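# Press in the gauge pin on the magnet-marked post

## Task

Find the single post of the checking fixture that has a yellow magnet on it. Drive that post's gauge pin fully home and keep it there for at least one second (it may spring back out afterwards). The other three pins must stay untouched, and the magnet must not be moved.

## Robot and tools

Robot: two UR20-style arms, left_arm and right_arm, each ending in a Robotiq 2F-85 two-finger gripper with a wrist camera (cam_left_wrist, cam_right_wrist, both 896x504). A camera block juts about 10 cm toward the gripper's +x and turns with it.

Frames. Scene frame: origin at table-top height midway between the nominal bases, +z up, +x out over the table, left_arm on the +y side (not image sides). Calibrated bases: left_arm at (+0.060, +0.928, 0) m, quat_wxyz (1, 0, 0, -0.018); right_arm at (-0.064, -0.817, 0) m, quat_wxyz (1, 0, 0, -0.007). Hand poses, velocities and Hand targets in results are in each arm's own base frame. Motion offsets are taken along the current Hand target's own axes. Gripper axes: fingers point along +z, open and close along y. end_effector_position is the point between closed pads; fingertips reach about 19 mm beyond it when closed. Reported poses may be off by a few cm.

execute_actions(actions, cameras). actions is a list of actions; each action is a list of up to 15 rows; each row runs for one 1/30 s step, and if fewer than 15 rows are given the last one is held to fill 0.5 s. Every row is one list of 18 numbers in [-1, 1] covering both arms: left dx, dy, dz, rx, ry, rz, left gripper position, force_limit, speed, then the same nine for the right. dx..rz are offsets, not poses, measured from the Hand target at the start of that action (every row counts from there, not from the row before); 1.0 = 0.6 m or 180 degrees; rx, ry, rz form one rotation vector. Repeating an offset in a new action moves further. Six zeros re-command the current Hand target. Always resend each gripper's wanted numbers, since 0 is itself a command. An empty list just returns state and images. cameras: list of names, omitted/null/["all"] for all, [] for none.

Gripper numbers: position +1 = fully open (85 mm), about -0.8 = pads touching, -1 = close until blocked. force_limit and speed also in [-1, 1] (both start at +1); speed is roughly 20, 85, 150 mm/s at -1, 0, +1. A new force_limit or speed only applies after a position change of at least 0.01.

move(target, speed, blend, stop_force, zero, blocking, cameras). target is one 18-number row as above, or a list of up to 15 such rows; every row is an offset from the same starting Hand targets, not from the previous row. speed: m/s, 0.002 to 4.2, default 0.25 (rotation limited to twice that in rad/s), one value or one per target. blend: corner rounding in m for lists. stop_force: 6 to 120 N, one value for both arms; an arm's path ends when push against its direction of travel exceeds this (relative to its zero), then it backs off slightly but keeps some press. Don't use it when leaving a contact or when the gripper rotates. zero (only with stop_force, default true) re-zeros the moving arms first. blocking=false returns after 0.5 s while the move continues (not allowed with stop_force). Paths are straight, ignore obstacles, lag behind and can overshoot when fast, and stop after 10 s. The result adds a "move:" line: done (at rest within 3 mm and 2 degrees), off_target, moving, held or fault, plus limits=paced (pose clipped) or limits=held (steps withheld by checks).

wait(seconds 0 to 10) lets time pass with commands held. stop brakes a running move. zoom_image(camera, region=[x0, y0, x1, y1] in image pixels, at most 504x504) gives a close view of the latest image. zero_wrist_force(arm) re-zeros that arm's wrist sensor. read_manual gives licence texts only. finished_scene(scene) ends the current scene, given its number; it cannot be undone.

Results: end_effector_position (m), end_effector_quat_wxyz, velocities (or "within noise" when still), Hand target (next offsets count from it; the gripper may rest a bit short of it), Tool commands, object_status (0 moving, 1 blocked while opening, 2 blocked while closing = gripping, 3 reached position/closed), position_measured in counts (3 open, 78 about 60 mm, 130 about 40 mm, 180 about 20 mm, 230 pads together), Joint positions and torques, Wrist force/torque along the end-effector axes (force shown from the surface into the arm) plus a peak line, and step readings after actions. MOTOR HOT warns of heating; OVER-TEMPERATURE FAULT means brakes are set for 30 to 60 s or more.

Cautions. Commanded orientation is clipped to 32 degrees from the measured one per step. Arms are stiff: aiming even slightly beyond a firm surface can trigger a fault (net outside force near 150 N, or joint torque limits: 678, 678, 398 N m for shoulders/elbow, 98.4 N m for each wrist joint), stopping the arm for 10 s. Press pins slowly with a modest stop_force, hold, then retract with a separate move without stop_force. Avoid paths near an arm's own base, arm-to-arm contact, gripping the other arm's fingers, fast hits, hard pushes, and knocking anything off the table (that fails the task). Wrist cameras plus zoom_image help locate the yellow magnet and the correct pin.

Each tool is called after ">>>" in YAML: its name, and indented under it one key for each argument.

## Session

>>> execute_actions:
  actions: []

Scene clock: 0.00 s.
left_arm: end_effector_position=(+0.6452, +0.5338, +0.3687) position_measured=3 object_status=3 end_effector_quat_wxyz=(+0.054, +0.895, -0.431, +0.101) | right_arm: end_effector_position=(+1.0094, -0.4085, +0.1239) position_measured=3 object_status=3 end_effector_quat_wxyz=(+0.497, -0.362, -0.574, -0.541)
Joint positions: left_arm=[0.541 -1.507 2.094 -2.179 -1.799 -1.706] | right_arm=[2.693 -2.576 -1.22 -2.623 2.507 -0.374]
Joint velocities: within noise
Joint torques (N m): no reading
Motor temperatures (°C): left_arm=[24 36 26 39 35 34] | right_arm=[29 36 36 38 34 39]
Wrist force (N): no reading
Wrist torque (N m): no reading
Wrist force, peak (N): no reading
Hand target: left_arm +0.6452, +0.5338, +0.3687; +0.054, +0.895, -0.431, +0.101 | right_arm +1.0094, -0.4085, +0.1239; +0.497, -0.362, -0.574, -0.541
Tool commands: left_gripper/position=+1.0 left_gripper/force_limit=+1.0 left_gripper/speed=+1.0 right_gripper/position=+1.0 right_gripper/force_limit=+1.0 right_gripper/speed=+1.0

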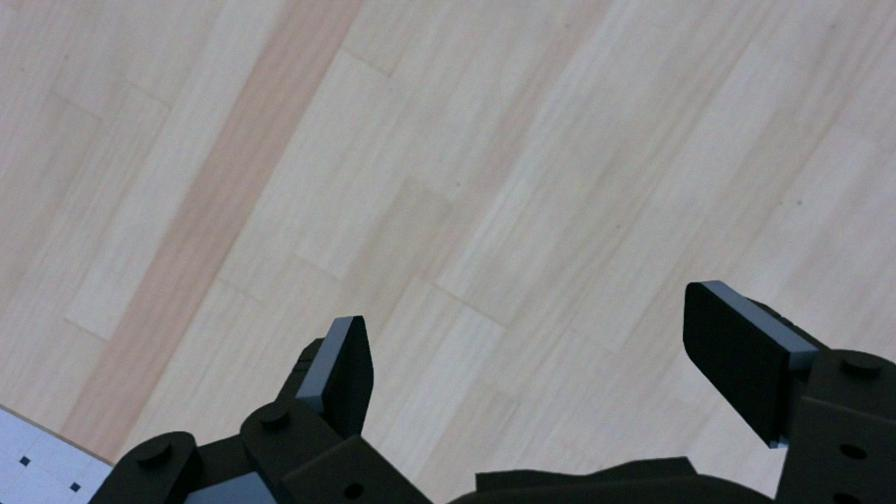

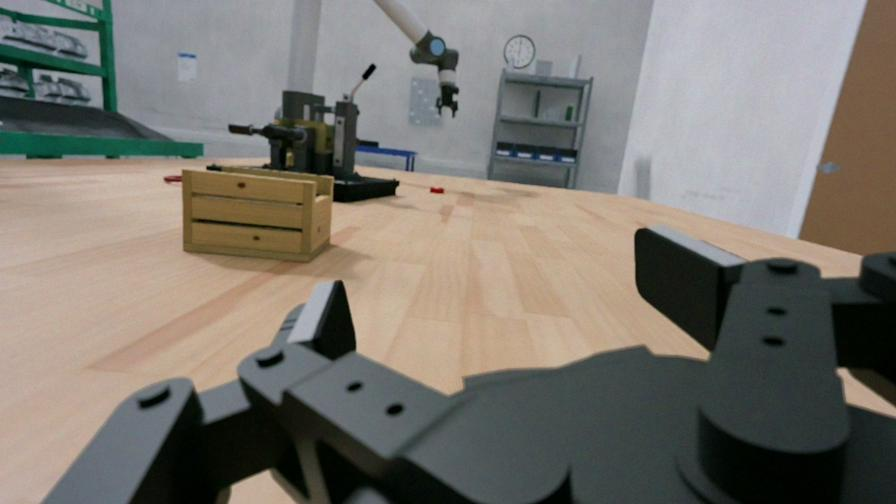

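>>> move:
  target: [-0.223,-0.255,-0.482,0,0,0,1,1,1,0,0,0,0,0,0,1,1,1]

>>> zoom_image:
  camera: "cam_right_wrist"
  region: [150, 50, 470, 270]

Scene clock: 2.73 s.
left_arm: end_effector_position=(+0.6446, +0.7838, +0.6185) position_measured=3 object_status=3 end_effector_quat_wxyz=(+0.054, +0.895, -0.431, +0.101) | right_arm: end_effector_position=(+1.0094, -0.4085, +0.1239) position_measured=3 object_status=3 end_effector_quat_wxyz=(+0.497, -0.362, -0.574, -0.541)
Joint positions: left_arm=[0.759 -1.406 1.593 -1.729 -1.798 -1.483] | right_arm=[2.693 -2.576 -1.22 -2.623 2.507 -0.374]
Joint velocities: within noise
Joint torques (N m): left_arm=[19.64 -108.18 -134.39 -5.69 0.85 3.08] | right_arm=[-1.71 242.6 74.68 -2.82 0.79 -0.8]
Motor temperatures (°C): left_arm=[24 36 26 39 35 34] | right_arm=[29 36 36 38 34 39]
Wrist force (N): left_arm=[0.2 -0.4 0.2] | right_arm=[0.1 0.1 0.3]
Wrist torque (N m): left_arm=[-0.02 -0.12 -0.01] | right_arm=[0.02 -0.02 0.00]
Wrist force, peak (N): left_arm=[-0.7 -1.8 -2.7] | right_arm=[-0.3 0.4 0.4]
Hand target: left_arm +0.6446, +0.7838, +0.6186; +0.054, +0.895, -0.431, +0.101 | right_arm +1.0094, -0.4085, +0.1239; +0.497, -0.362, -0.574, -0.541
Off the commanded pose: left_arm 0.000 m, 0 deg | right_arm 0.000 m, 0 deg.
move: done
camera_calibration:
cam_left_wrist: T_world_to_cam=[[-0.854395, -0.519376, -0.0160802, 0.984563], [-0.518451, 0.849978, 0.0935224, -0.366588], [-0.0349055, 0.0882418, -0.995487, 0.695078], [0, 0, 0, 1]] pos_world=[0.675409, 0.761615, 0.742058]

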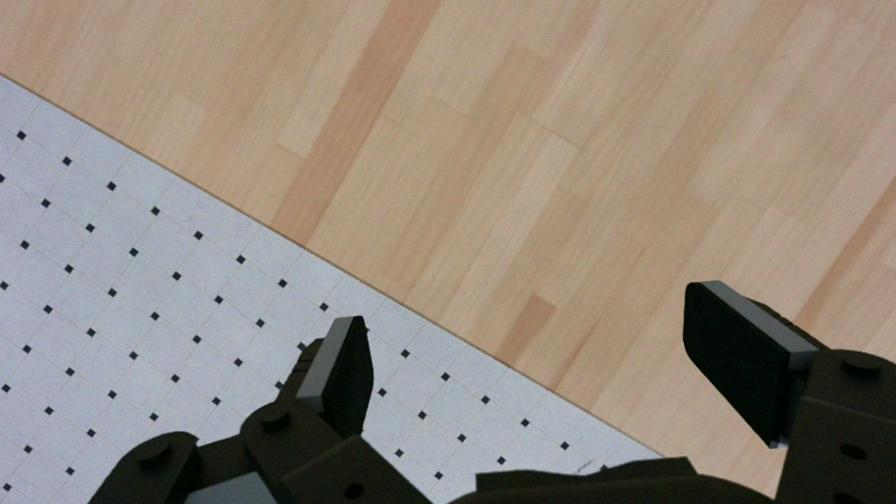

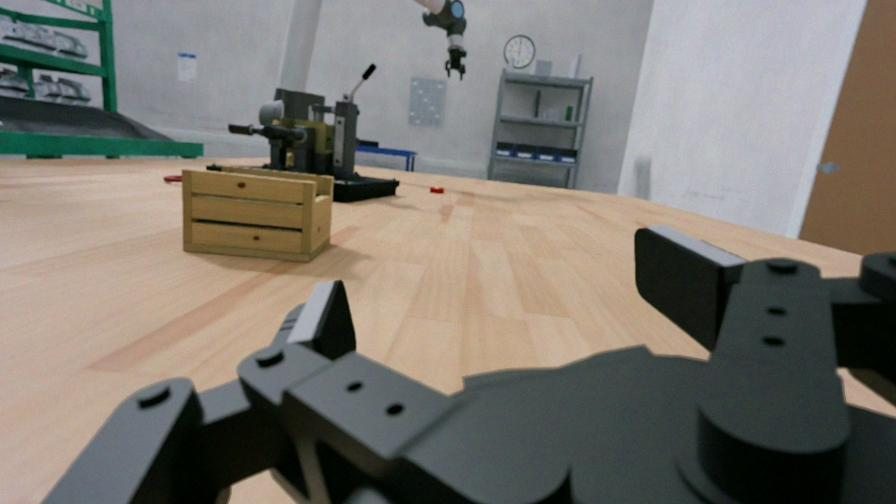

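Scaled by 1.575 from the camera's 896x504 image, which has a finer 1280x720 frame.

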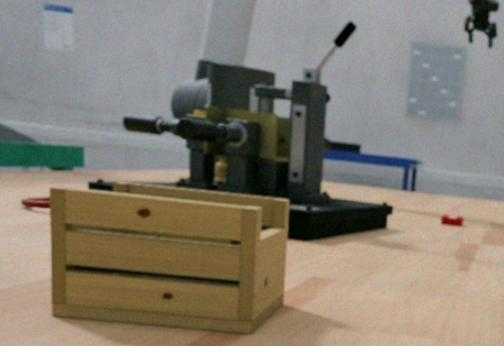

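>>> move:
  target: [0.957,0.66,0.145,0,0,0,1,1,1,0,0,0,0,0,0,1,1,1]
  speed: 0.4
  cameras: []

>>> move:
  target: [0.497,1.0,-0.045,0,0,0,1,1,1,0,0,0,0,0,0,1,1,1]
  speed: 0.4

Scene clock: 5.73 s.
left_arm: end_effector_position=(+0.6961, +0.0847, +0.6677) position_measured=3 object_status=3 end_effector_quat_wxyz=(+0.054, +0.895, -0.431, +0.101) | right_arm: end_effector_position=(+1.0094, -0.4085, +0.1239) position_measured=3 object_status=3 end_effector_quat_wxyz=(+0.497, -0.362, -0.574, -0.541)
Joint positions: left_arm=[-0.085 -1.858 1.984 -1.849 -1.743 -2.343] | right_arm=[2.693 -2.576 -1.22 -2.623 2.507 -0.374]
Joint velocities: within noise
Joint torques (N m): left_arm=[-11.38 -57.97 -87.24 -13.65 4.83 -4.92] | right_arm=[-3.65 253.88 72.89 -2.28 1.27 0.2]
Motor temperatures (°C): left_arm=[24 36 26 39 35 34] | right_arm=[29 36 36 38 34 39]
Wrist force (N): left_arm=[0.0 -0.4 0.3] | right_arm=[-0.1 0.1 0.2]
Wrist torque (N m): left_arm=[-0.14 0.00 -0.02] | right_arm=[0.02 0.02 0.00]
Wrist force, peak (N): left_arm=[3.8 2.0 0.3] | right_arm=[0.1 0.5 0.5]
Hand target: left_arm +0.6961, +0.0845, +0.6678; +0.054, +0.895, -0.431, +0.101 | right_arm +1.0094, -0.4085, +0.1239; +0.497, -0.362, -0.574, -0.541
Off the commanded pose: left_arm 0.000 m, 0 deg | right_arm 0.000 m, 0 deg.
move: done
No camera images: "cameras" was empty.

Scene clock: 8.10 s.
left_arm: end_effector_position=(+0.4048, -0.5110, +0.7673) position_measured=3 object_status=3 end_effector_quat_wxyz=(+0.054, +0.895, -0.431, +0.101) | right_arm: end_effector_position=(+1.0094, -0.4085, +0.1239) position_measured=3 object_status=3 end_effector_quat_wxyz=(+0.497, -0.362, -0.574, -0.541)
Joint positions: left_arm=[-1.253 -1.981 1.935 -1.742 -1.501 -3.49] | right_arm=[2.693 -2.576 -1.22 -2.623 2.507 -0.374]
Joint velocities: within noise
Joint torques (N m): left_arm=[-17.66 11.31 -130.14 -7.87 5 -4.17] | right_arm=[-0.29 253.42 74.95 -1.64 2.63 1.47]
Motor temperatures (°C): left_arm=[24 36 26 39 35 34] | right_arm=[29 36 36 38 34 39]
Wrist force (N): left_arm=[0.1 -0.6 0.1] | right_arm=[-0.1 0.2 0.0]
Wrist torque (N m): left_arm=[-0.07 0.03 -0.01] | right_arm=[0.03 0.02 0.00]
Wrist force, peak (N): left_arm=[-1.4 -4.1 0.6] | right_arm=[0.2 0.4 0.5]
Hand target: left_arm +0.4047, -0.5112, +0.7673; +0.054, +0.895, -0.431, +0.101 | right_arm +1.0094, -0.4085, +0.1239; +0.497, -0.362, -0.574, -0.541
Off the commanded pose: left_arm 0.000 m, 0 deg | right_arm 0.000 m, 0 deg.
move: done
camera_calibration:
cam_left_wrist: T_world_to_cam=[[-0.854395, -0.519376, -0.0160802, 0.109636], [-0.518451, 0.849978, 0.0935224, 0.595637], [-0.0349055, 0.0882418, -0.995487, 0.949083], [0, 0, 0, 1]] pos_world=[0.435609, -0.533085, 0.890858]

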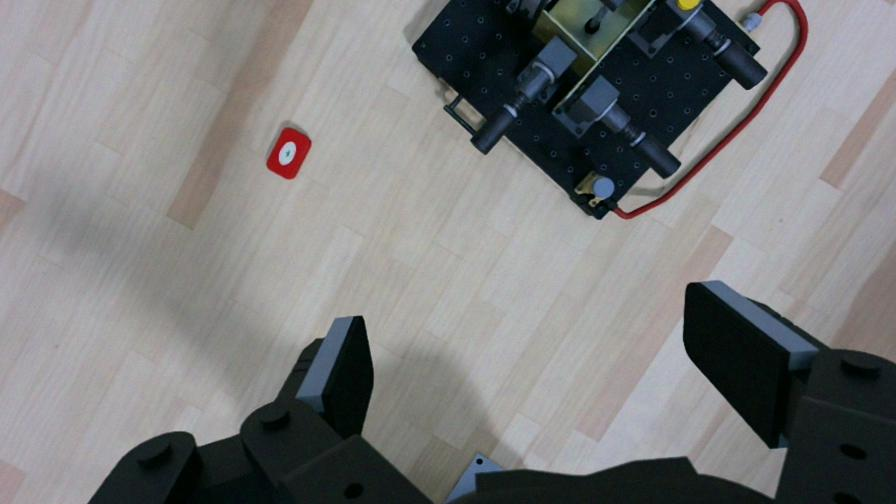

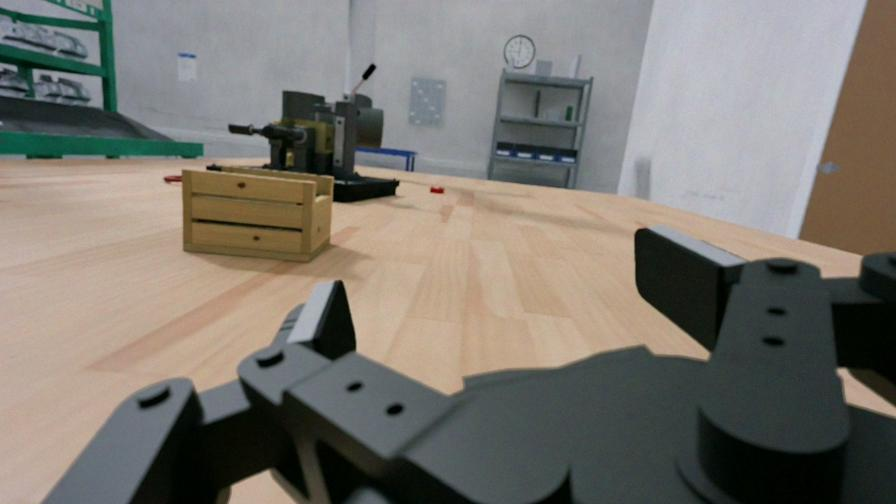

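>>> move:
  target: [0.38,0.2,0.05,0,0,0,1,1,1,0,0,0,0,0,0,1,1,1]
  cameras: ["cam_left_wrist"]

>>> zoom_image:
  camera: "cam_left_wrist"
  region: [310, 0, 760, 330]

Scene clock: 9.93 s.
left_arm: end_effector_position=(+0.4536, -0.7646, +0.7909) position_measured=3 object_status=3 end_effector_quat_wxyz=(+0.054, +0.895, -0.431, +0.101) | right_arm: end_effector_position=(+1.0094, -0.4085, +0.1239) position_measured=3 object_status=3 end_effector_quat_wxyz=(+0.497, -0.362, -0.574, -0.541)
Joint positions: left_arm=[-1.294 -1.683 1.694 -1.797 -1.492 -3.53] | right_arm=[2.693 -2.576 -1.22 -2.623 2.507 -0.374]
Joint velocities: within noise
Joint torques (N m): left_arm=[-17.96 -50.34 -132.06 -7.04 5.48 -4.49] | right_arm=[-1.17 256.54 73.54 -0.88 2.7 1.55]
Motor temperatures (°C): left_arm=[24 36 26 39 35 34] | right_arm=[29 36 36 38 34 39]
Wrist force (N): left_arm=[0.3 -1.0 -0.1] | right_arm=[0.1 0.3 0.2]
Wrist torque (N m): left_arm=[-0.14 0.00 0.01] | right_arm=[0.06 -0.01 0.00]
Wrist force, peak (N): left_arm=[-2.7 -2.1 -0.5] | right_arm=[0.3 0.7 0.4]
Hand target: left_arm +0.4537, -0.7648, +0.7909; +0.054, +0.895, -0.431, +0.101 | right_arm +1.0094, -0.4085, +0.1239; +0.497, -0.362, -0.574, -0.541
Off the commanded pose: left_arm 0.000 m, 0 deg | right_arm 0.000 m, 0 deg.
move: done
camera_calibration:
cam_left_wrist: T_world_to_cam=[[-0.854394, -0.519378, -0.0160804, 0.0199944], [-0.518453, 0.849977, 0.0935224, 0.834285], [-0.0349055, 0.0882418, -0.995487, 0.996658], [0, 0, 0, 1]] pos_world=[0.484409, -0.786685, 0.914458]
Images, in order (width x height): cam_left_wrist 896x504.

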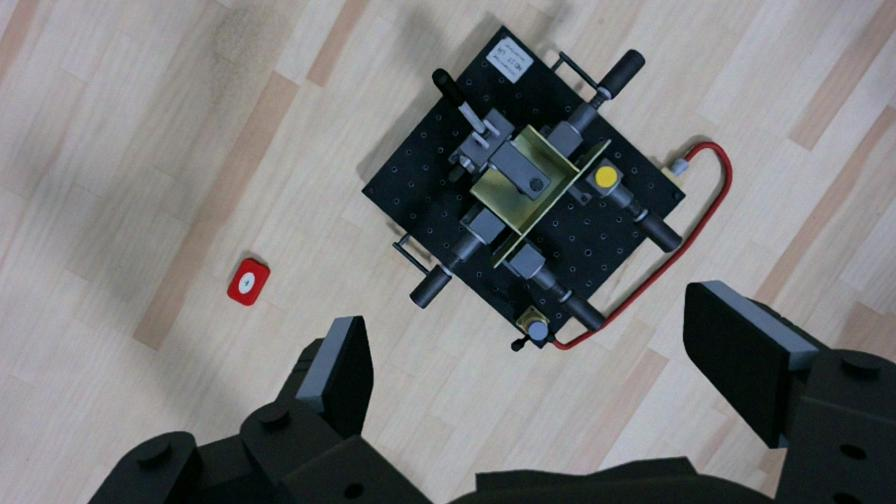

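Scaled by 1.120 from the camera's 896x504 image, which has a finer 1280x720 frame.

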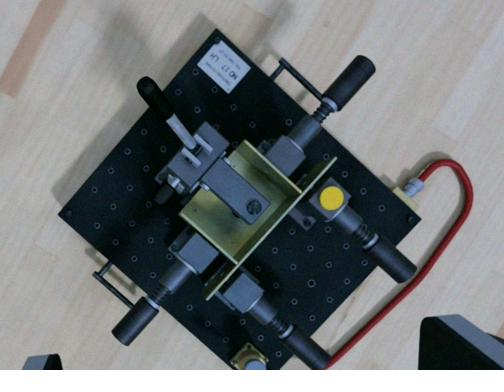

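>>> move:
  target: [-0.375,0.643,0.655,0.029,-0.069,-0.225,-1,1,0,0,0,0,0,0,0,1,1,1]
  cameras: ["cam_left_wrist"]

>>> zoom_image:
  camera: "cam_left_wrist"
  region: [246, 0, 696, 330]

Scene clock: 13.90 s.
left_arm: end_effector_position=(+0.0678, -0.9060, +0.3609) position_measured=232 object_status=3 end_effector_quat_wxyz=(-0.001, +0.996, -0.093, +0.000) | right_arm: end_effector_position=(+1.0094, -0.4085, +0.1239) position_measured=3 object_status=3 end_effector_quat_wxyz=(+0.497, -0.362, -0.574, -0.541)
Joint positions: left_arm=[-1.719 -1.439 2.008 -2.139 -1.571 -4.674] | right_arm=[2.693 -2.576 -1.22 -2.623 2.507 -0.374]
Joint velocities: within noise
Joint torques (N m): left_arm=[-21.24 -94.44 -73.42 -12.17 -4.59 -5.22] | right_arm=[-2.14 254.26 73.38 -0.52 3.49 2.87]
Motor temperatures (°C): left_arm=[24 36 26 39 35 34] | right_arm=[29 36 36 37 34 39]
Wrist force (N): left_arm=[0.4 -0.3 -0.3] | right_arm=[0.4 0.4 0.4]
Wrist torque (N m): left_arm=[-0.11 -0.21 0.04] | right_arm=[0.07 -0.07 0.00]
Wrist force, peak (N): left_arm=[1.4 -3.0 -2.2] | right_arm=[-0.1 0.5 0.5]
Hand target: left_arm +0.0677, -0.9061, +0.3608; -0.001, +0.996, -0.093, +0.000 | right_arm +1.0094, -0.4085, +0.1239; +0.497, -0.362, -0.574, -0.541
Off the commanded pose: left_arm 0.000 m, 0 deg | right_arm 0.000 m, 0 deg.
move: done
camera_calibration:
cam_left_wrist: T_world_to_cam=[[-0.310832, -0.950461, 0.00288326, -0.824311], [-0.90116, 0.29567, 0.317003, 0.237824], [-0.302151, 0.0959362, -0.94842, 0.575682], [0, 0, 0, 1]] pos_world=[0.132038, -0.909022, 0.472974]
Images, in order (width x height): cam_left_wrist 896x504.

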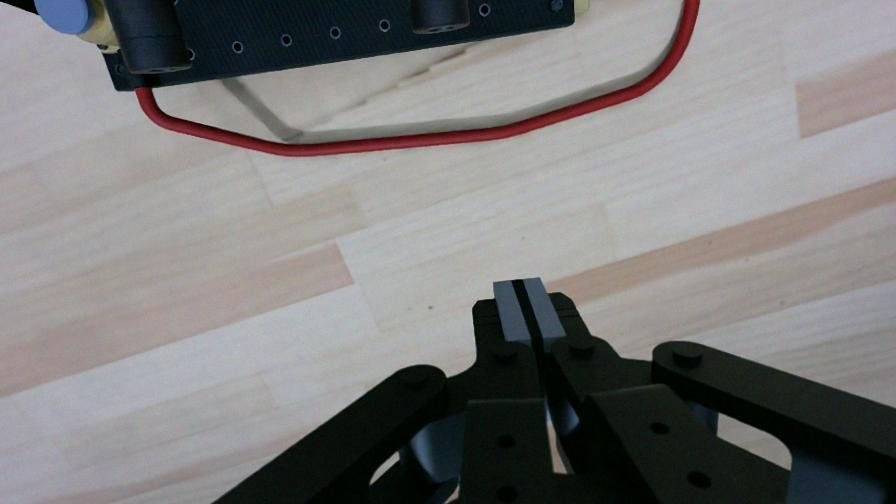

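Scaled by 1.120 from the camera's 896x504 image, which has a finer 1280x720 frame.

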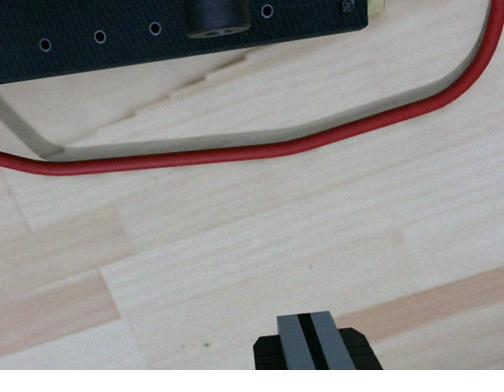

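>>> move:
  target: [0.0,-0.014,0.308,0,0,0,-1,1,0,0,0,0,0,0,0,1,1,1]
  cameras: ["cam_left_wrist"]

>>> zoom_image:
  camera: "cam_left_wrist"
  region: [246, 0, 696, 330]

Scene clock: 15.93 s.
left_arm: end_effector_position=(+0.0692, -0.8976, +0.1761) position_measured=232 object_status=3 end_effector_quat_wxyz=(-0.001, +0.996, -0.093, +0.000) | right_arm: end_effector_position=(+1.0094, -0.4085, +0.1239) position_measured=3 object_status=3 end_effector_quat_wxyz=(+0.497, -0.362, -0.574, -0.541)
Joint positions: left_arm=[-1.719 -1.287 2.144 -2.427 -1.572 -4.674] | right_arm=[2.693 -2.576 -1.22 -2.623 2.507 -0.374]
Joint velocities: within noise
Joint torques (N m): left_arm=[13.66 -111.04 -48.31 -12.38 -1.63 2.68] | right_arm=[-0.21 258.87 76.45 -0.6 3.23 3.31]
Motor temperatures (°C): left_arm=[24 36 26 39 35 34] | right_arm=[29 36 36 37 34 39]
Wrist force (N): left_arm=[0.1 -0.1 0.0] | right_arm=[0.0 0.1 0.0]
Wrist torque (N m): left_arm=[-0.10 -0.16 0.07] | right_arm=[0.02 0.00 0.00]
Wrist force, peak (N): left_arm=[0.4 0.3 -3.6] | right_arm=[0.5 0.5 0.3]
Hand target: left_arm +0.0692, -0.8976, +0.1760; -0.001, +0.996, -0.093, +0.000 | right_arm +1.0094, -0.4085, +0.1239; +0.497, -0.362, -0.574, -0.541
Off the commanded pose: left_arm 0.000 m, 0 deg | right_arm 0.000 m, 0 deg.
move: done
camera_calibration:
cam_left_wrist: T_world_to_cam=[[-0.310736, -0.950492, 0.00288133, -0.815305], [-0.901152, 0.295567, 0.317119, 0.294996], [-0.302271, 0.0959438, -0.948381, 0.400128], [0, 0, 0, 1]] pos_world=[0.133439, -0.900522, 0.288274]
Images, in order (width x height): cam_left_wrist 896x504.

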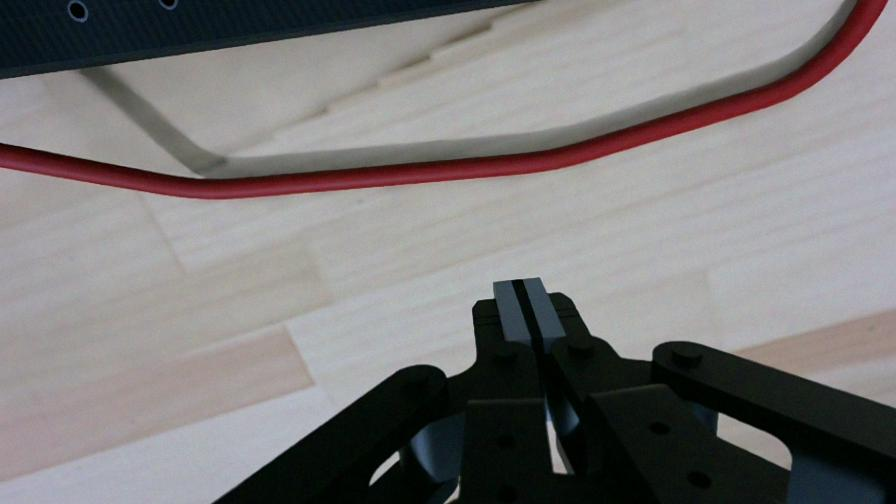

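Scaled by 1.120 from the camera's 896x504 image, which has a finer 1280x720 frame.

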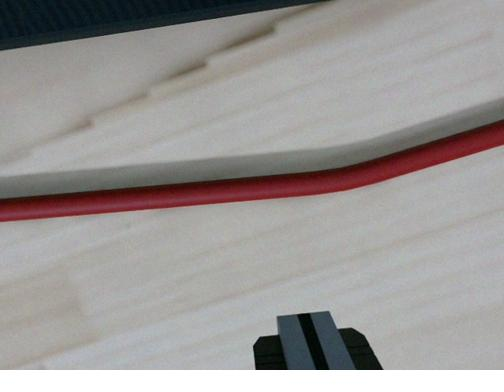

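>>> move:
  target: [0.2,0,0,0,0,0,-1,1,0,0,0,0,0,0,0,1,1,1]
  speed: 0.03
  stop_force: 8
  cameras: ["cam_left_wrist"]

Scene clock: 20.70 s.
left_arm: end_effector_position=(+0.1564, -0.9140, +0.1759) position_measured=232 object_status=3 end_effector_quat_wxyz=(-0.001, +0.996, -0.093, +0.000) | right_arm: end_effector_position=(+1.0094, -0.4085, +0.1239) position_measured=3 object_status=3 end_effector_quat_wxyz=(+0.497, -0.362, -0.574, -0.541)
Joint positions: left_arm=[-1.62 -1.262 2.106 -2.414 -1.571 -4.574] | right_arm=[2.693 -2.576 -1.22 -2.623 2.507 -0.374]
Joint velocities: within noise
Joint torques (N m): left_arm=[-14.5 -167.97 -57.11 -12.66 6.12 -4.36] | right_arm=[-6.62 257.86 73.24 -0.94 3.41 3.49]
Motor temperatures (°C): left_arm=[24 36 26 39 35 34] | right_arm=[29 36 36 37 34 39]
Wrist force (N): left_arm=[-6.5 1.4 -0.2] | right_arm=[-0.1 0.1 0.2]
Wrist torque (N m): left_arm=[-0.14 -0.07 0.04] | right_arm=[0.03 0.01 0.00]
Wrist force, peak (N): left_arm=[-8.9 -1.5 -0.6] | right_arm=[0.2 0.5 0.7]
Hand target: left_arm +0.1564, -0.9140, +0.1759; -0.001, +0.996, -0.093, +0.000 (not the last commanded pose) | right_arm +1.0094, -0.4085, +0.1239; +0.497, -0.362, -0.574, -0.541
Off the commanded pose: left_arm 0.031 m, 0 deg | right_arm 0.000 m, 0 deg.
move: contact (left_arm)
camera_calibration:
cam_left_wrist: T_world_to_cam=[[-0.31066, -0.950517, 0.00282052, -0.803914], [-0.901209, 0.295485, 0.317034, 0.378479], [-0.30218, 0.095948, -0.94841, 0.427871], [0, 0, 0, 1]] pos_world=[0.220639, -0.917022, 0.288074]
Images, in order (width x height): cam_left_wrist 896x504.

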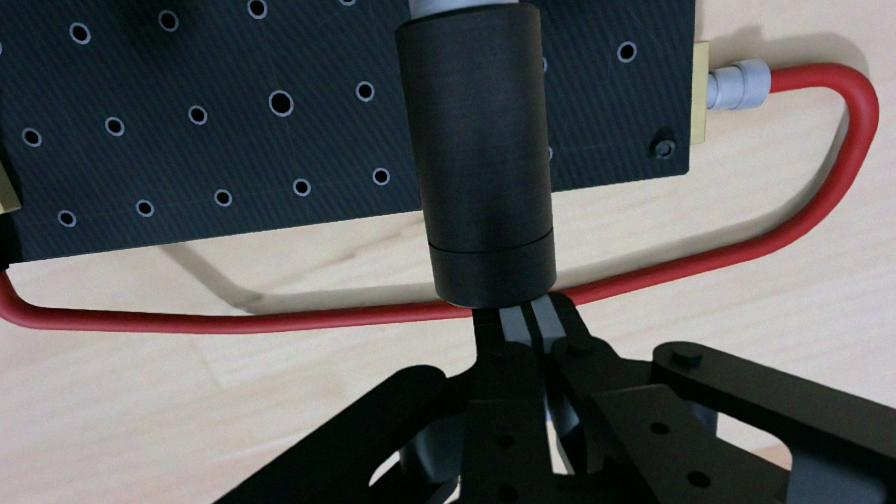

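>>> move:
  target:
    - [-0.008,0,0,0,0,0,-1,1,0,0,0,0,0,0,0,1,1,1]
    - [-0.008,-0.012,0,0,0,0,-1,1,0,0,0,0,0,0,0,1,1,1]
  cameras: []

>>> move:
  target: [0.1,0,0,0,0,0,-1,1,0,0,0,0,0,0,0,1,1,1]
  speed: 0.015
  stop_force: 60
  cameras: ["cam_left_wrist"]

Scene clock: 21.73 s.
left_arm: end_effector_position=(+0.1529, -0.9062, +0.1759) position_measured=232 object_status=3 end_effector_quat_wxyz=(-0.001, +0.996, -0.093, +0.000) | right_arm: end_effector_position=(+1.0094, -0.4085, +0.1239) position_measured=3 object_status=3 end_effector_quat_wxyz=(+0.497, -0.362, -0.574, -0.541)
Joint positions: left_arm=[-1.624 -1.269 2.117 -2.418 -1.571 -4.579] | right_arm=[2.693 -2.576 -1.22 -2.623 2.507 -0.374]
Joint velocities: within noise
Joint torques (N m): left_arm=[12.12 -153.04 -56.82 -12.41 4.39 3.7] | right_arm=[-4.51 255.8 74.21 -0.75 3.48 3.77]
Motor temperatures (°C): left_arm=[24 36 26 39 35 34] | right_arm=[29 36 36 37 34 39]
Wrist force (N): left_arm=[0.0 0.0 0.1] | right_arm=[0.0 0.1 0.2]
Wrist torque (N m): left_arm=[-0.11 -0.10 0.05] | right_arm=[0.01 0.00 0.00]
Wrist force, peak (N): left_arm=[-6.8 1.5 -0.2] | right_arm=[0.2 0.4 0.4]
Hand target: left_arm +0.1530, -0.9061, +0.1759; -0.001, +0.996, -0.093, +0.000 | right_arm +1.0094, -0.4085, +0.1239; +0.497, -0.362, -0.574, -0.541
Off the commanded pose: left_arm 0.000 m, 0 deg | right_arm 0.000 m, 0 deg.
move: done
No camera images: "cameras" was empty.

Scene clock: 24.50 s.
left_arm: end_effector_position=(+0.1742, -0.9101, +0.1759) position_measured=232 object_status=3 end_effector_quat_wxyz=(-0.001, +0.996, -0.093, +0.000) | right_arm: end_effector_position=(+1.0094, -0.4085, +0.1239) position_measured=3 object_status=3 end_effector_quat_wxyz=(+0.497, -0.362, -0.574, -0.541)
Joint positions: left_arm=[-1.6 -1.262 2.107 -2.414 -1.571 -4.555] | right_arm=[2.693 -2.576 -1.22 -2.623 2.507 -0.374]
Joint velocities: within noise
Joint torques (N m): left_arm=[21.79 -165.94 -61.6 -13.77 21.42 -4.42] | right_arm=[-5.92 254.15 72.54 -0.52 3.97 4.01]
Motor temperatures (°C): left_arm=[24 36 26 39 35 34] | right_arm=[29 36 36 37 34 39]
Wrist force (N): left_arm=[-54.1 -0.7 -2.7] | right_arm=[-0.1 0.3 0.2]
Wrist torque (N m): left_arm=[-0.09 -0.10 -0.21] | right_arm=[0.05 0.03 -0.01]
Wrist force, peak (N): left_arm=[-93.4 -13.0 -18.9] | right_arm=[0.1 0.3 0.8]
Hand target: left_arm +0.1742, -0.9101, +0.1759; -0.001, +0.996, -0.093, +0.000 (not the last commanded pose) | right_arm +1.0094, -0.4085, +0.1239; +0.497, -0.362, -0.574, -0.541
Off the commanded pose: left_arm 0.038 m, 0 deg | right_arm 0.000 m, 0 deg.
move: contact (left_arm)
camera_calibration:
cam_left_wrist: T_world_to_cam=[[-0.31066, -0.950517, 0.00282033, -0.794582], [-0.901219, 0.295489, 0.317003, 0.393353], [-0.30215, 0.0959384, -0.94842, 0.432853], [0, 0, 0, 1]] pos_world=[0.238439, -0.913022, 0.288074]
Images, in order (width x height): cam_left_wrist 896x504.

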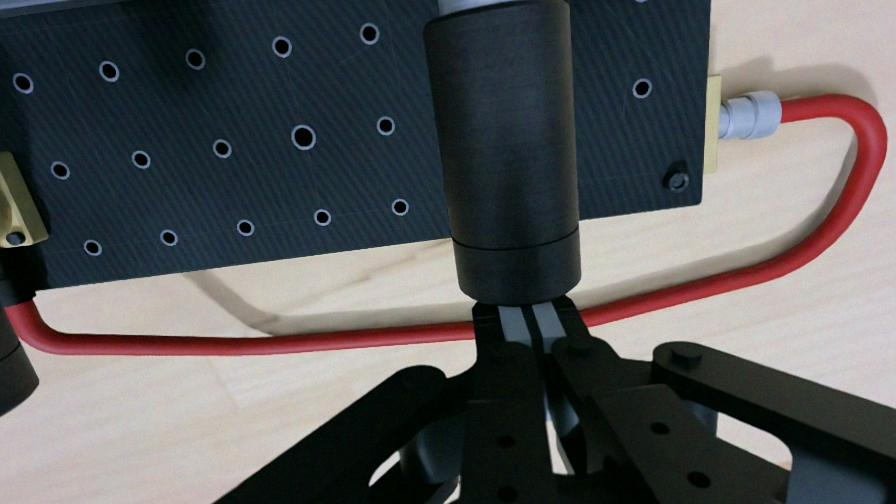

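>>> wait:
  seconds: 1.0
  cameras: []

>>> move:
  target: [-0.1,0,0,0,0,0,-1,1,0,0,0,0,0,0,0,1,1,1]
  cameras: ["cam_left_wrist"]
  speed: 0.1

>>> finished_scene:
  scene: 1

Scene clock: 25.93 s.
left_arm: end_effector_position=(+0.1742, -0.9101, +0.1759) position_measured=232 object_status=3 end_effector_quat_wxyz=(-0.001, +0.996, -0.093, +0.000) | right_arm: end_effector_position=(+1.0094, -0.4085, +0.1239) position_measured=3 object_status=3 end_effector_quat_wxyz=(+0.497, -0.362, -0.574, -0.541)
Joint positions: left_arm=[-1.6 -1.262 2.107 -2.414 -1.571 -4.555] | right_arm=[2.693 -2.576 -1.22 -2.623 2.507 -0.374]
Joint velocities: within noise
Joint torques (N m): left_arm=[26.15 -160.17 -64.75 -8.84 15.29 -4.31] | right_arm=[-5.66 258.13 77.08 -1.13 4.15 3.38]
Motor temperatures (°C): left_arm=[24 36 26 39 35 34] | right_arm=[29 36 36 37 34 39]
Wrist force (N): left_arm=[-52.6 2.6 -1.2] | right_arm=[0.1 0.1 0.1]
Wrist torque (N m): left_arm=[-0.09 -0.12 -0.17] | right_arm=[0.01 -0.03 -0.01]
Wrist force, peak (N): left_arm=[-54.0 -0.4 -2.7] | right_arm=[0.2 0.5 0.5]
Hand target: left_arm +0.1742, -0.9101, +0.1759; -0.001, +0.996, -0.093, +0.000 (not the last commanded pose) | right_arm +1.0094, -0.4085, +0.1239; +0.497, -0.362, -0.574, -0.541
Tool commands: left_gripper/position=-1.0 left_gripper/force_limit=+1.0 left_gripper/speed=+0.0 right_gripper/position=+1.0 right_gripper/force_limit=+1.0 right_gripper/speed=+1.0
Off the commanded pose: left_arm 0.038 m, 0 deg | right_arm 0.000 m, 0 deg.
wait: 1.00 s; at rest from the start
No camera images: "cameras" was empty.

Scene clock: 27.00 s.
left_arm: end_effector_position=(+0.1154, -0.8989, +0.1759) position_measured=232 object_status=3 end_effector_quat_wxyz=(-0.001, +0.996, -0.093, +0.000) | right_arm: end_effector_position=(+1.0094, -0.4085, +0.1239) position_measured=3 object_status=3 end_effector_quat_wxyz=(+0.497, -0.362, -0.574, -0.541)
Joint positions: left_arm=[-1.667 -1.281 2.135 -2.424 -1.572 -4.621] | right_arm=[2.693 -2.576 -1.22 -2.623 2.507 -0.374]
Joint velocities: within noise
Joint torques (N m): left_arm=[-11.59 -162.55 -57.17 -13.48 0.84 -3.62] | right_arm=[-5.36 252.06 75.2 -0.59 3.67 3.36]
Motor temperatures (°C): left_arm=[24 36 26 39 35 34] | right_arm=[29 36 36 37 34 39]
Wrist force (N): left_arm=[-2.4 4.5 -0.3] | right_arm=[0.3 0.3 0.2]
Wrist torque (N m): left_arm=[0.75 0.34 0.03] | right_arm=[0.06 -0.05 0.00]
Wrist force, peak (N): left_arm=[-52.4 2.3 -1.0] | right_arm=[-0.1 0.5 0.5]
Hand target: left_arm +0.1153, -0.8989, +0.1759; -0.001, +0.996, -0.093, +0.000 | right_arm +1.0094, -0.4085, +0.1239; +0.497, -0.362, -0.574, -0.541
Off the commanded pose: left_arm 0.000 m, 0 deg | right_arm 0.000 m, 0 deg.
move: done
camera_calibration:
cam_left_wrist: T_world_to_cam=[[-0.310651, -0.95052, 0.00284999, -0.802311], [-0.901182, 0.295477, 0.317119, 0.33703], [-0.30227, 0.0959449, -0.948381, 0.414038], [0, 0, 0, 1]] pos_world=[0.179639, -0.901922, 0.288074]
Images, in order (width x height): cam_left_wrist 896x504.

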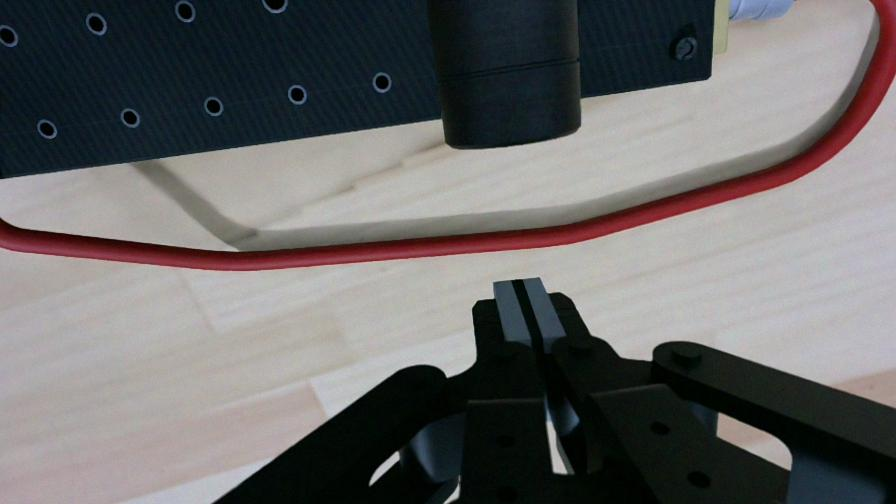

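The scene is finished: the task was done.


## Next scene

The same job, from a new start.

>>> execute_actions:
  actions: []

Scene clock: 0.00 s.
left_arm: end_effector_position=(+1.6020, +0.5513, +0.3701) position_measured=3 object_status=3 end_effector_quat_wxyz=(-0.049, +0.940, +0.190, +0.279) | right_arm: end_effector_position=(+0.4481, +0.4679, +0.3319) position_measured=3 object_status=3 end_effector_quat_wxyz=(-0.272, +0.502, +0.649, +0.503)
Joint positions: left_arm=[0.193 -0.686 0.985 -2.439 -1.472 -3.319] | right_arm=[4.007 -1.969 -2.772 1.193 2.076 2.519]
Joint velocities: within noise
Joint torques (N m): no reading
Motor temperatures (°C): left_arm=[24 35 26 38 34 34] | right_arm=[28 35 36 37 34 38]
Wrist force (N): no reading
Wrist torque (N m): no reading
Wrist force, peak (N): no reading
Hand target: left_arm +1.6020, +0.5513, +0.3701; -0.049, +0.940, +0.190, +0.279 | right_arm +0.4481, +0.4679, +0.3319; -0.272, +0.502, +0.649, +0.503
Tool commands: left_gripper/position=+1.0 left_gripper/force_limit=+1.0 left_gripper/speed=+1.0 right_gripper/position=+1.0 right_gripper/force_limit=+1.0 right_gripper/speed=+1.0
camera_calibration:
cam_left_wrist: T_world_to_cam=[[0.280319, -0.958405, -0.0536817, 0.116011], [-0.933413, -0.259108, -0.248199, 1.75322], [0.223966, 0.119682, -0.967221, 0.0591923], [0, 0, 0, 1]] pos_world=[1.5907, 0.558373, 0.498626]
cam_right_wrist: T_world_to_cam=[[0.956613, -0.13676, 0.257272, -0.433465], [0.120637, -0.61784, -0.776995, 0.502422], [0.265214, 0.774319, -0.574535, -0.162484], [0, 0, 0, 1]] pos_world=[0.39714, 0.37695, 0.408545]

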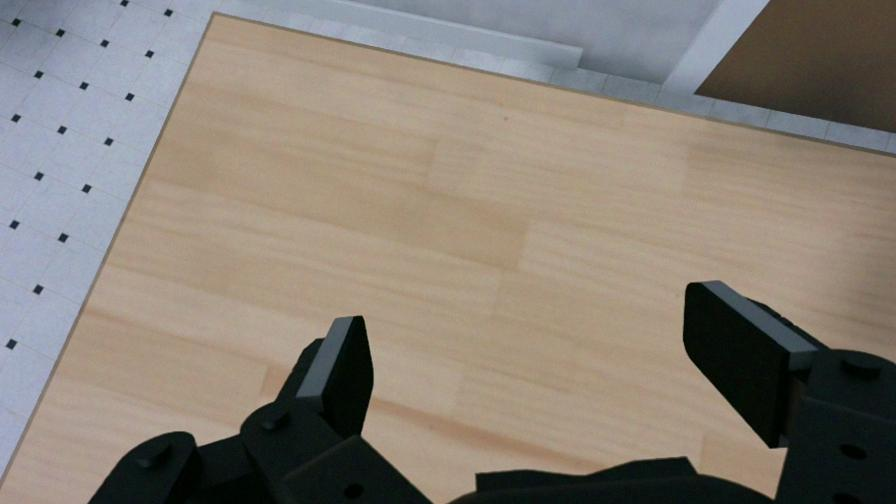

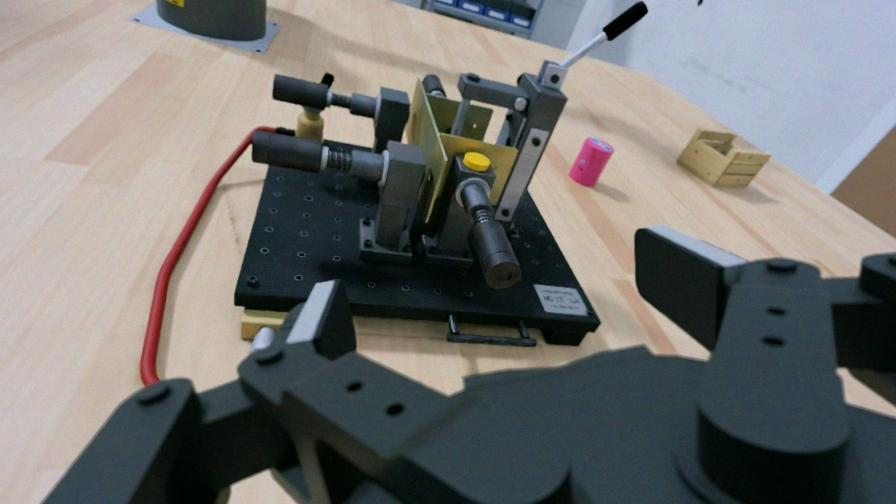

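>>> move:
  target: [0,0,0,0,0,0,1,1,1,-0.216,0.067,0.309,0.1153,-0.3706,0.0639,-1,1,0]
  cameras: ["cam_right_wrist"]
  speed: 0.5

Scene clock: 3.20 s.
left_arm: end_effector_position=(+1.6020, +0.5513, +0.3701) position_measured=3 object_status=3 end_effector_quat_wxyz=(-0.049, +0.940, +0.190, +0.279) | right_arm: end_effector_position=(+0.5585, +0.5900, +0.1717) position_measured=232 object_status=3 end_effector_quat_wxyz=(+0.000, +0.699, +0.716, +0.000)
Joint positions: left_arm=[0.193 -0.686 0.985 -2.439 -1.472 -3.319] | right_arm=[4.204 -1.777 -2.267 -0.669 1.571 2.61]
Joint velocities: within noise
Joint torques (N m): left_arm=[4.97 -280.48 -107.13 -11.11 1.39 -0.28] | right_arm=[19.29 83.52 91.13 4.14 -4.04 5.7]
Motor temperatures (°C): left_arm=[24 35 26 38 34 34] | right_arm=[28 35 36 37 34 38]
Wrist force (N): left_arm=[0.2 0.2 -0.2] | right_arm=[-1.0 2.0 1.0]
Wrist torque (N m): left_arm=[0.04 -0.02 0.00] | right_arm=[1.19 0.32 -0.67]
Wrist force, peak (N): left_arm=[0.7 -0.5 -0.3] | right_arm=[1.9 4.1 1.9]
Hand target: left_arm +1.6020, +0.5513, +0.3701; -0.049, +0.940, +0.190, +0.279 | right_arm +0.5585, +0.5901, +0.1717; +0.000, +0.699, +0.715, +0.000
Off the commanded pose: left_arm 0.000 m, 0 deg | right_arm 0.000 m, 0 deg.
move: done
camera_calibration:
cam_right_wrist: T_world_to_cam=[[0.98765, -0.140052, 0.0702309, -0.46435], [-0.154391, -0.946254, 0.284193, 0.605301], [0.0266543, -0.291527, -0.956191, 0.44925], [0, 0, 0, 1]] pos_world=[0.540094, 0.638704, 0.290158]
Images, in order (width x height): cam_right_wrist 896x504.

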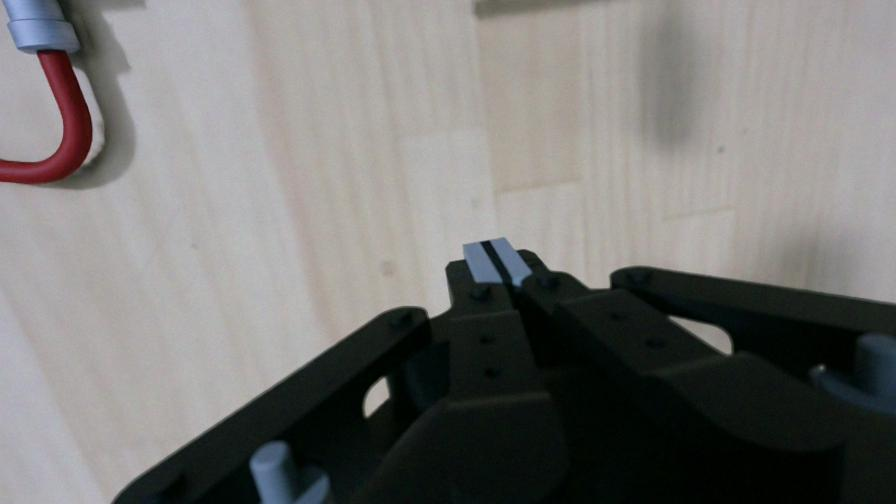

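>>> move:
  target: [0,0,0,0,0,0,1,1,1,0.063,0,0,0,0,0,-1,1,0]
  cameras: ["cam_right_wrist"]
  speed: 0.1

Scene clock: 4.40 s.
left_arm: end_effector_position=(+1.6020, +0.5513, +0.3701) position_measured=3 object_status=3 end_effector_quat_wxyz=(-0.049, +0.940, +0.190, +0.279) | right_arm: end_effector_position=(+0.5576, +0.6277, +0.1717) position_measured=232 object_status=3 end_effector_quat_wxyz=(+0.000, +0.699, +0.716, +0.000)
Joint positions: left_arm=[0.193 -0.686 0.985 -2.439 -1.472 -3.319] | right_arm=[4.228 -1.803 -2.23 -0.68 1.571 2.633]
Joint velocities: within noise
Joint torques (N m): left_arm=[3.8 -280 -108.62 -11.75 2.42 0.32] | right_arm=[24.11 88.61 85.88 5.57 -1.28 5.37]
Motor temperatures (°C): left_arm=[24 35 26 38 34 34] | right_arm=[28 35 36 37 34 38]
Wrist force (N): left_arm=[0.3 -0.5 -0.1] | right_arm=[-1.7 2.2 0.6]
Wrist torque (N m): left_arm=[-0.07 -0.04 -0.01] | right_arm=[1.35 0.53 -0.66]
Wrist force, peak (N): left_arm=[0.6 0.1 -0.1] | right_arm=[-2.1 2.1 0.9]
Hand target: left_arm +1.6020, +0.5513, +0.3701; -0.049, +0.940, +0.190, +0.279 | right_arm +0.5576, +0.6279, +0.1717; +0.000, +0.699, +0.715, +0.000
Off the commanded pose: left_arm 0.000 m, 0 deg | right_arm 0.000 m, 0 deg.
move: done
camera_calibration:
cam_right_wrist: T_world_to_cam=[[0.987652, -0.140031, 0.0702478, -0.458314], [-0.154379, -0.94622, 0.284313, 0.640692], [0.0266572, -0.291648, -0.956154, 0.460302], [0, 0, 0, 1]] pos_world=[0.539294, 0.676304, 0.290158]
Images, in order (width x height): cam_right_wrist 896x504.

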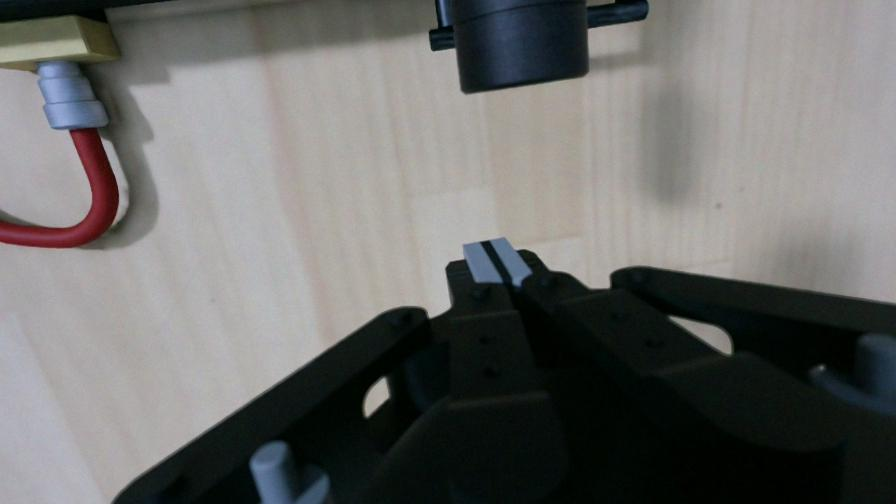

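>>> move:
  target:
    - [0,0,0,0,0,0,1,1,1,0,0.015,0,0,0,0,-1,1,0]
    - [0,0,0,0,0,0,1,1,1,0.028,0.015,0,0,0,0,-1,1,0]
  cameras: ["cam_right_wrist"]
  speed: 0.1

Scene clock: 5.87 s.
left_arm: end_effector_position=(+1.6020, +0.5513, +0.3701) position_measured=3 object_status=3 end_effector_quat_wxyz=(-0.049, +0.940, +0.190, +0.279) | right_arm: end_effector_position=(+0.5663, +0.6447, +0.1717) position_measured=232 object_status=3 end_effector_quat_wxyz=(+0.000, +0.699, +0.715, +0.000)
Joint positions: left_arm=[0.193 -0.686 0.985 -2.439 -1.472 -3.319] | right_arm=[4.228 -1.82 -2.205 -0.688 1.571 2.633]
Joint velocities: within noise
Joint torques (N m): left_arm=[0.83 -277.76 -108.54 -11.59 1.79 0.34] | right_arm=[26.6 94.66 90.41 4.43 0.5 6.18]
Motor temperatures (°C): left_arm=[24 35 26 38 34 34] | right_arm=[28 35 36 37 34 38]
Wrist force (N): left_arm=[0.2 -0.1 -0.1] | right_arm=[-1.4 2.5 0.3]
Wrist torque (N m): left_arm=[-0.01 -0.03 0.00] | right_arm=[1.41 0.49 -0.69]
Wrist force, peak (N): left_arm=[0.7 -0.2 -0.2] | right_arm=[-2.5 3.0 0.5]
Hand target: left_arm +1.6020, +0.5513, +0.3701; -0.049, +0.940, +0.190, +0.279 | right_arm +0.5662, +0.6449, +0.1717; +0.000, +0.699, +0.715, +0.000
Off the commanded pose: left_arm 0.000 m, 0 deg | right_arm 0.000 m, 0 deg.
move: done
camera_calibration:
cam_right_wrist: T_world_to_cam=[[0.987651, -0.14004, 0.0702506, -0.464421], [-0.154388, -0.946219, 0.284313, 0.65811], [0.0266574, -0.291647, -0.956154, 0.465031], [0, 0, 0, 1]] pos_world=[0.547894, 0.693304, 0.290158]
Images, in order (width x height): cam_right_wrist 896x504.

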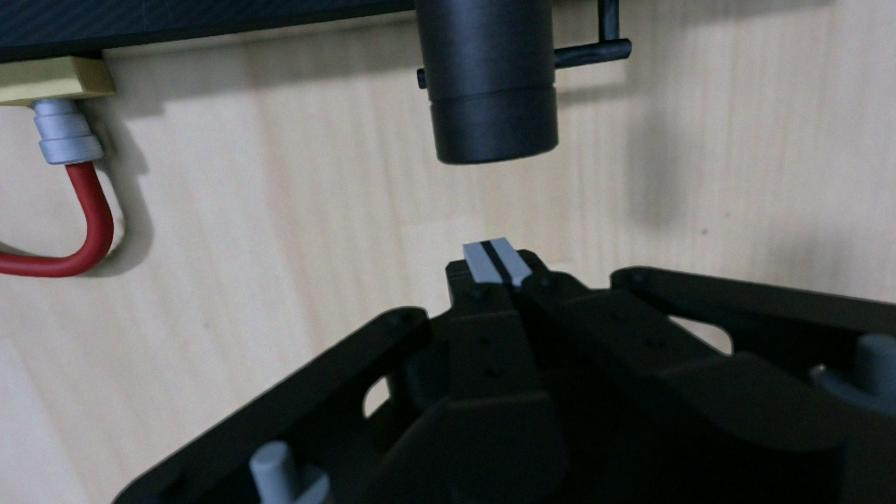

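>>> move:
  target:
    - [0,0,0,0,0,0,1,1,1,0.033,0,0,0,0,0,-1,1,0]
    - [0,0,0,0,0,0,1,1,1,0.115,0,0,0,0,0,-1,1,0]
  cameras: ["cam_right_wrist"]
  speed: [0.05, 0.013]
  stop_force: 60

>>> wait:
  seconds: 0.8
  cameras: []

Scene clock: 9.97 s.
left_arm: end_effector_position=(+1.6020, +0.5513, +0.3701) position_measured=3 object_status=3 end_effector_quat_wxyz=(-0.049, +0.940, +0.190, +0.279) | right_arm: end_effector_position=(+0.5651, +0.6908, +0.1716) position_measured=232 object_status=3 end_effector_quat_wxyz=(+0.000, +0.699, +0.715, +0.000)
Joint positions: left_arm=[0.193 -0.686 0.985 -2.439 -1.472 -3.319] | right_arm=[4.254 -1.852 -2.157 -0.703 1.571 2.659]
Joint velocities: within noise
Joint torques (N m): left_arm=[-0.02 -282.26 -110.73 -11.17 3.98 1.28] | right_arm=[10.36 153.03 107.79 26.84 12.85 -7.81]
Motor temperatures (°C): left_arm=[24 35 26 38 34 34] | right_arm=[28 35 36 37 34 38]
Wrist force (N): left_arm=[0.3 0.1 0.1] | right_arm=[-47.0 6.8 12.0]
Wrist torque (N m): left_arm=[0.02 -0.04 -0.01] | right_arm=[1.43 0.55 -0.41]
Wrist force, peak (N): left_arm=[0.5 -0.2 -0.5] | right_arm=[-86.0 3.3 -19.8]
Hand target: left_arm +1.6020, +0.5513, +0.3701; -0.049, +0.940, +0.190, +0.279 | right_arm +0.5651, +0.6908, +0.1716; +0.000, +0.699, +0.715, +0.000 (not the last commanded pose)
Off the commanded pose: left_arm 0.000 m, 0 deg | right_arm 0.023 m, 0 deg.
move: contact (right_arm); path passed 1 of 2 targets
camera_calibration:
cam_right_wrist: T_world_to_cam=[[0.987655, -0.140051, 0.0701646, -0.456728], [-0.154377, -0.946189, 0.284419, 0.701609], [0.0265558, -0.291739, -0.956129, 0.478558], [0, 0, 0, 1]] pos_world=[0.546693, 0.739503, 0.290059]
Images, in order (width x height): cam_right_wrist 896x504.

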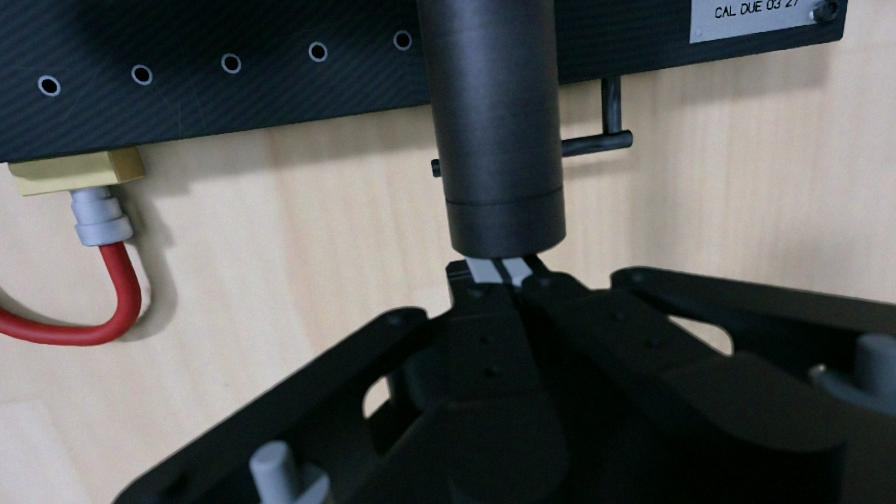

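Scene clock: 10.77 s.
left_arm: end_effector_position=(+1.6020, +0.5513, +0.3701) position_measured=3 object_status=3 end_effector_quat_wxyz=(-0.049, +0.940, +0.190, +0.279) | right_arm: end_effector_position=(+0.5651, +0.6908, +0.1716) position_measured=232 object_status=3 end_effector_quat_wxyz=(+0.000, +0.699, +0.715, +0.000)
Joint positions: left_arm=[0.193 -0.686 0.985 -2.439 -1.472 -3.319] | right_arm=[4.254 -1.852 -2.157 -0.703 1.571 2.659]
Joint velocities: within noise
Joint torques (N m): left_arm=[0.39 -282.99 -111.8 -11.52 4.05 1.73] | right_arm=[11.45 157.38 109.93 22.8 10.6 -7.04]
Motor temperatures (°C): left_arm=[24 35 26 38 34 34] | right_arm=[28 35 36 37 34 38]
Wrist force (N): left_arm=[0.3 0.2 -0.3] | right_arm=[-46.4 5.5 12.4]
Wrist torque (N m): left_arm=[0.04 -0.03 -0.01] | right_arm=[1.37 0.56 -0.42]
Wrist force, peak (N): left_arm=[0.7 -0.3 -0.3] | right_arm=[-47.0 6.7 12.1]
Hand target: left_arm +1.6020, +0.5513, +0.3701; -0.049, +0.940, +0.190, +0.279 | right_arm +0.5651, +0.6908, +0.1716; +0.000, +0.699, +0.715, +0.000 (not the last commanded pose)
Tool commands: left_gripper/position=+1.0 left_gripper/force_limit=+1.0 left_gripper/speed=+1.0 right_gripper/position=-1.0 right_gripper/force_limit=+1.0 right_gripper/speed=+0.0
Off the commanded pose: left_arm 0.000 m, 0 deg | right_arm 0.023 m, 0 deg.
wait: 0.80 s; at rest by 0.17 s
No camera images: "cameras" was empty.

>>> move:
  target: [0,0,0,0,0,0,1,1,1,-0.07,0,0,0,0,0,-1,1,0]
  cameras: []
  speed: 0.1

>>> finished_scene:
  scene: 2

Scene clock: 11.87 s.
left_arm: end_effector_position=(+1.6020, +0.5513, +0.3701) position_measured=3 object_status=3 end_effector_quat_wxyz=(-0.049, +0.940, +0.190, +0.279) | right_arm: end_effector_position=(+0.5661, +0.6490, +0.1716) position_measured=232 object_status=3 end_effector_quat_wxyz=(+0.000, +0.699, +0.715, +0.000)
Joint positions: left_arm=[0.193 -0.686 0.985 -2.439 -1.472 -3.319] | right_arm=[4.231 -1.823 -2.201 -0.689 1.571 2.636]
Joint velocities: within noise
Joint torques (N m): left_arm=[3.91 -285.72 -114.26 -11.07 4.32 2.24] | right_arm=[-17.23 146.49 60.25 14.66 -3.19 -7.24]
Motor temperatures (°C): left_arm=[24 35 26 38 34 34] | right_arm=[28 35 36 37 34 38]
Wrist force (N): left_arm=[0.2 0.2 0.0] | right_arm=[0.6 1.5 2.3]
Wrist torque (N m): left_arm=[0.04 -0.02 0.00] | right_arm=[1.23 0.14 -0.69]
Wrist force, peak (N): left_arm=[0.4 -0.5 -0.2] | right_arm=[-46.6 5.8 12.4]
Hand target: left_arm +1.6020, +0.5513, +0.3701; -0.049, +0.940, +0.190, +0.279 | right_arm +0.5661, +0.6488, +0.1716; +0.000, +0.699, +0.715, +0.000
Off the commanded pose: left_arm 0.000 m, 0 deg | right_arm 0.000 m, 0 deg.
move: done
No camera images: "cameras" was empty.

The scene is finished: the task was done.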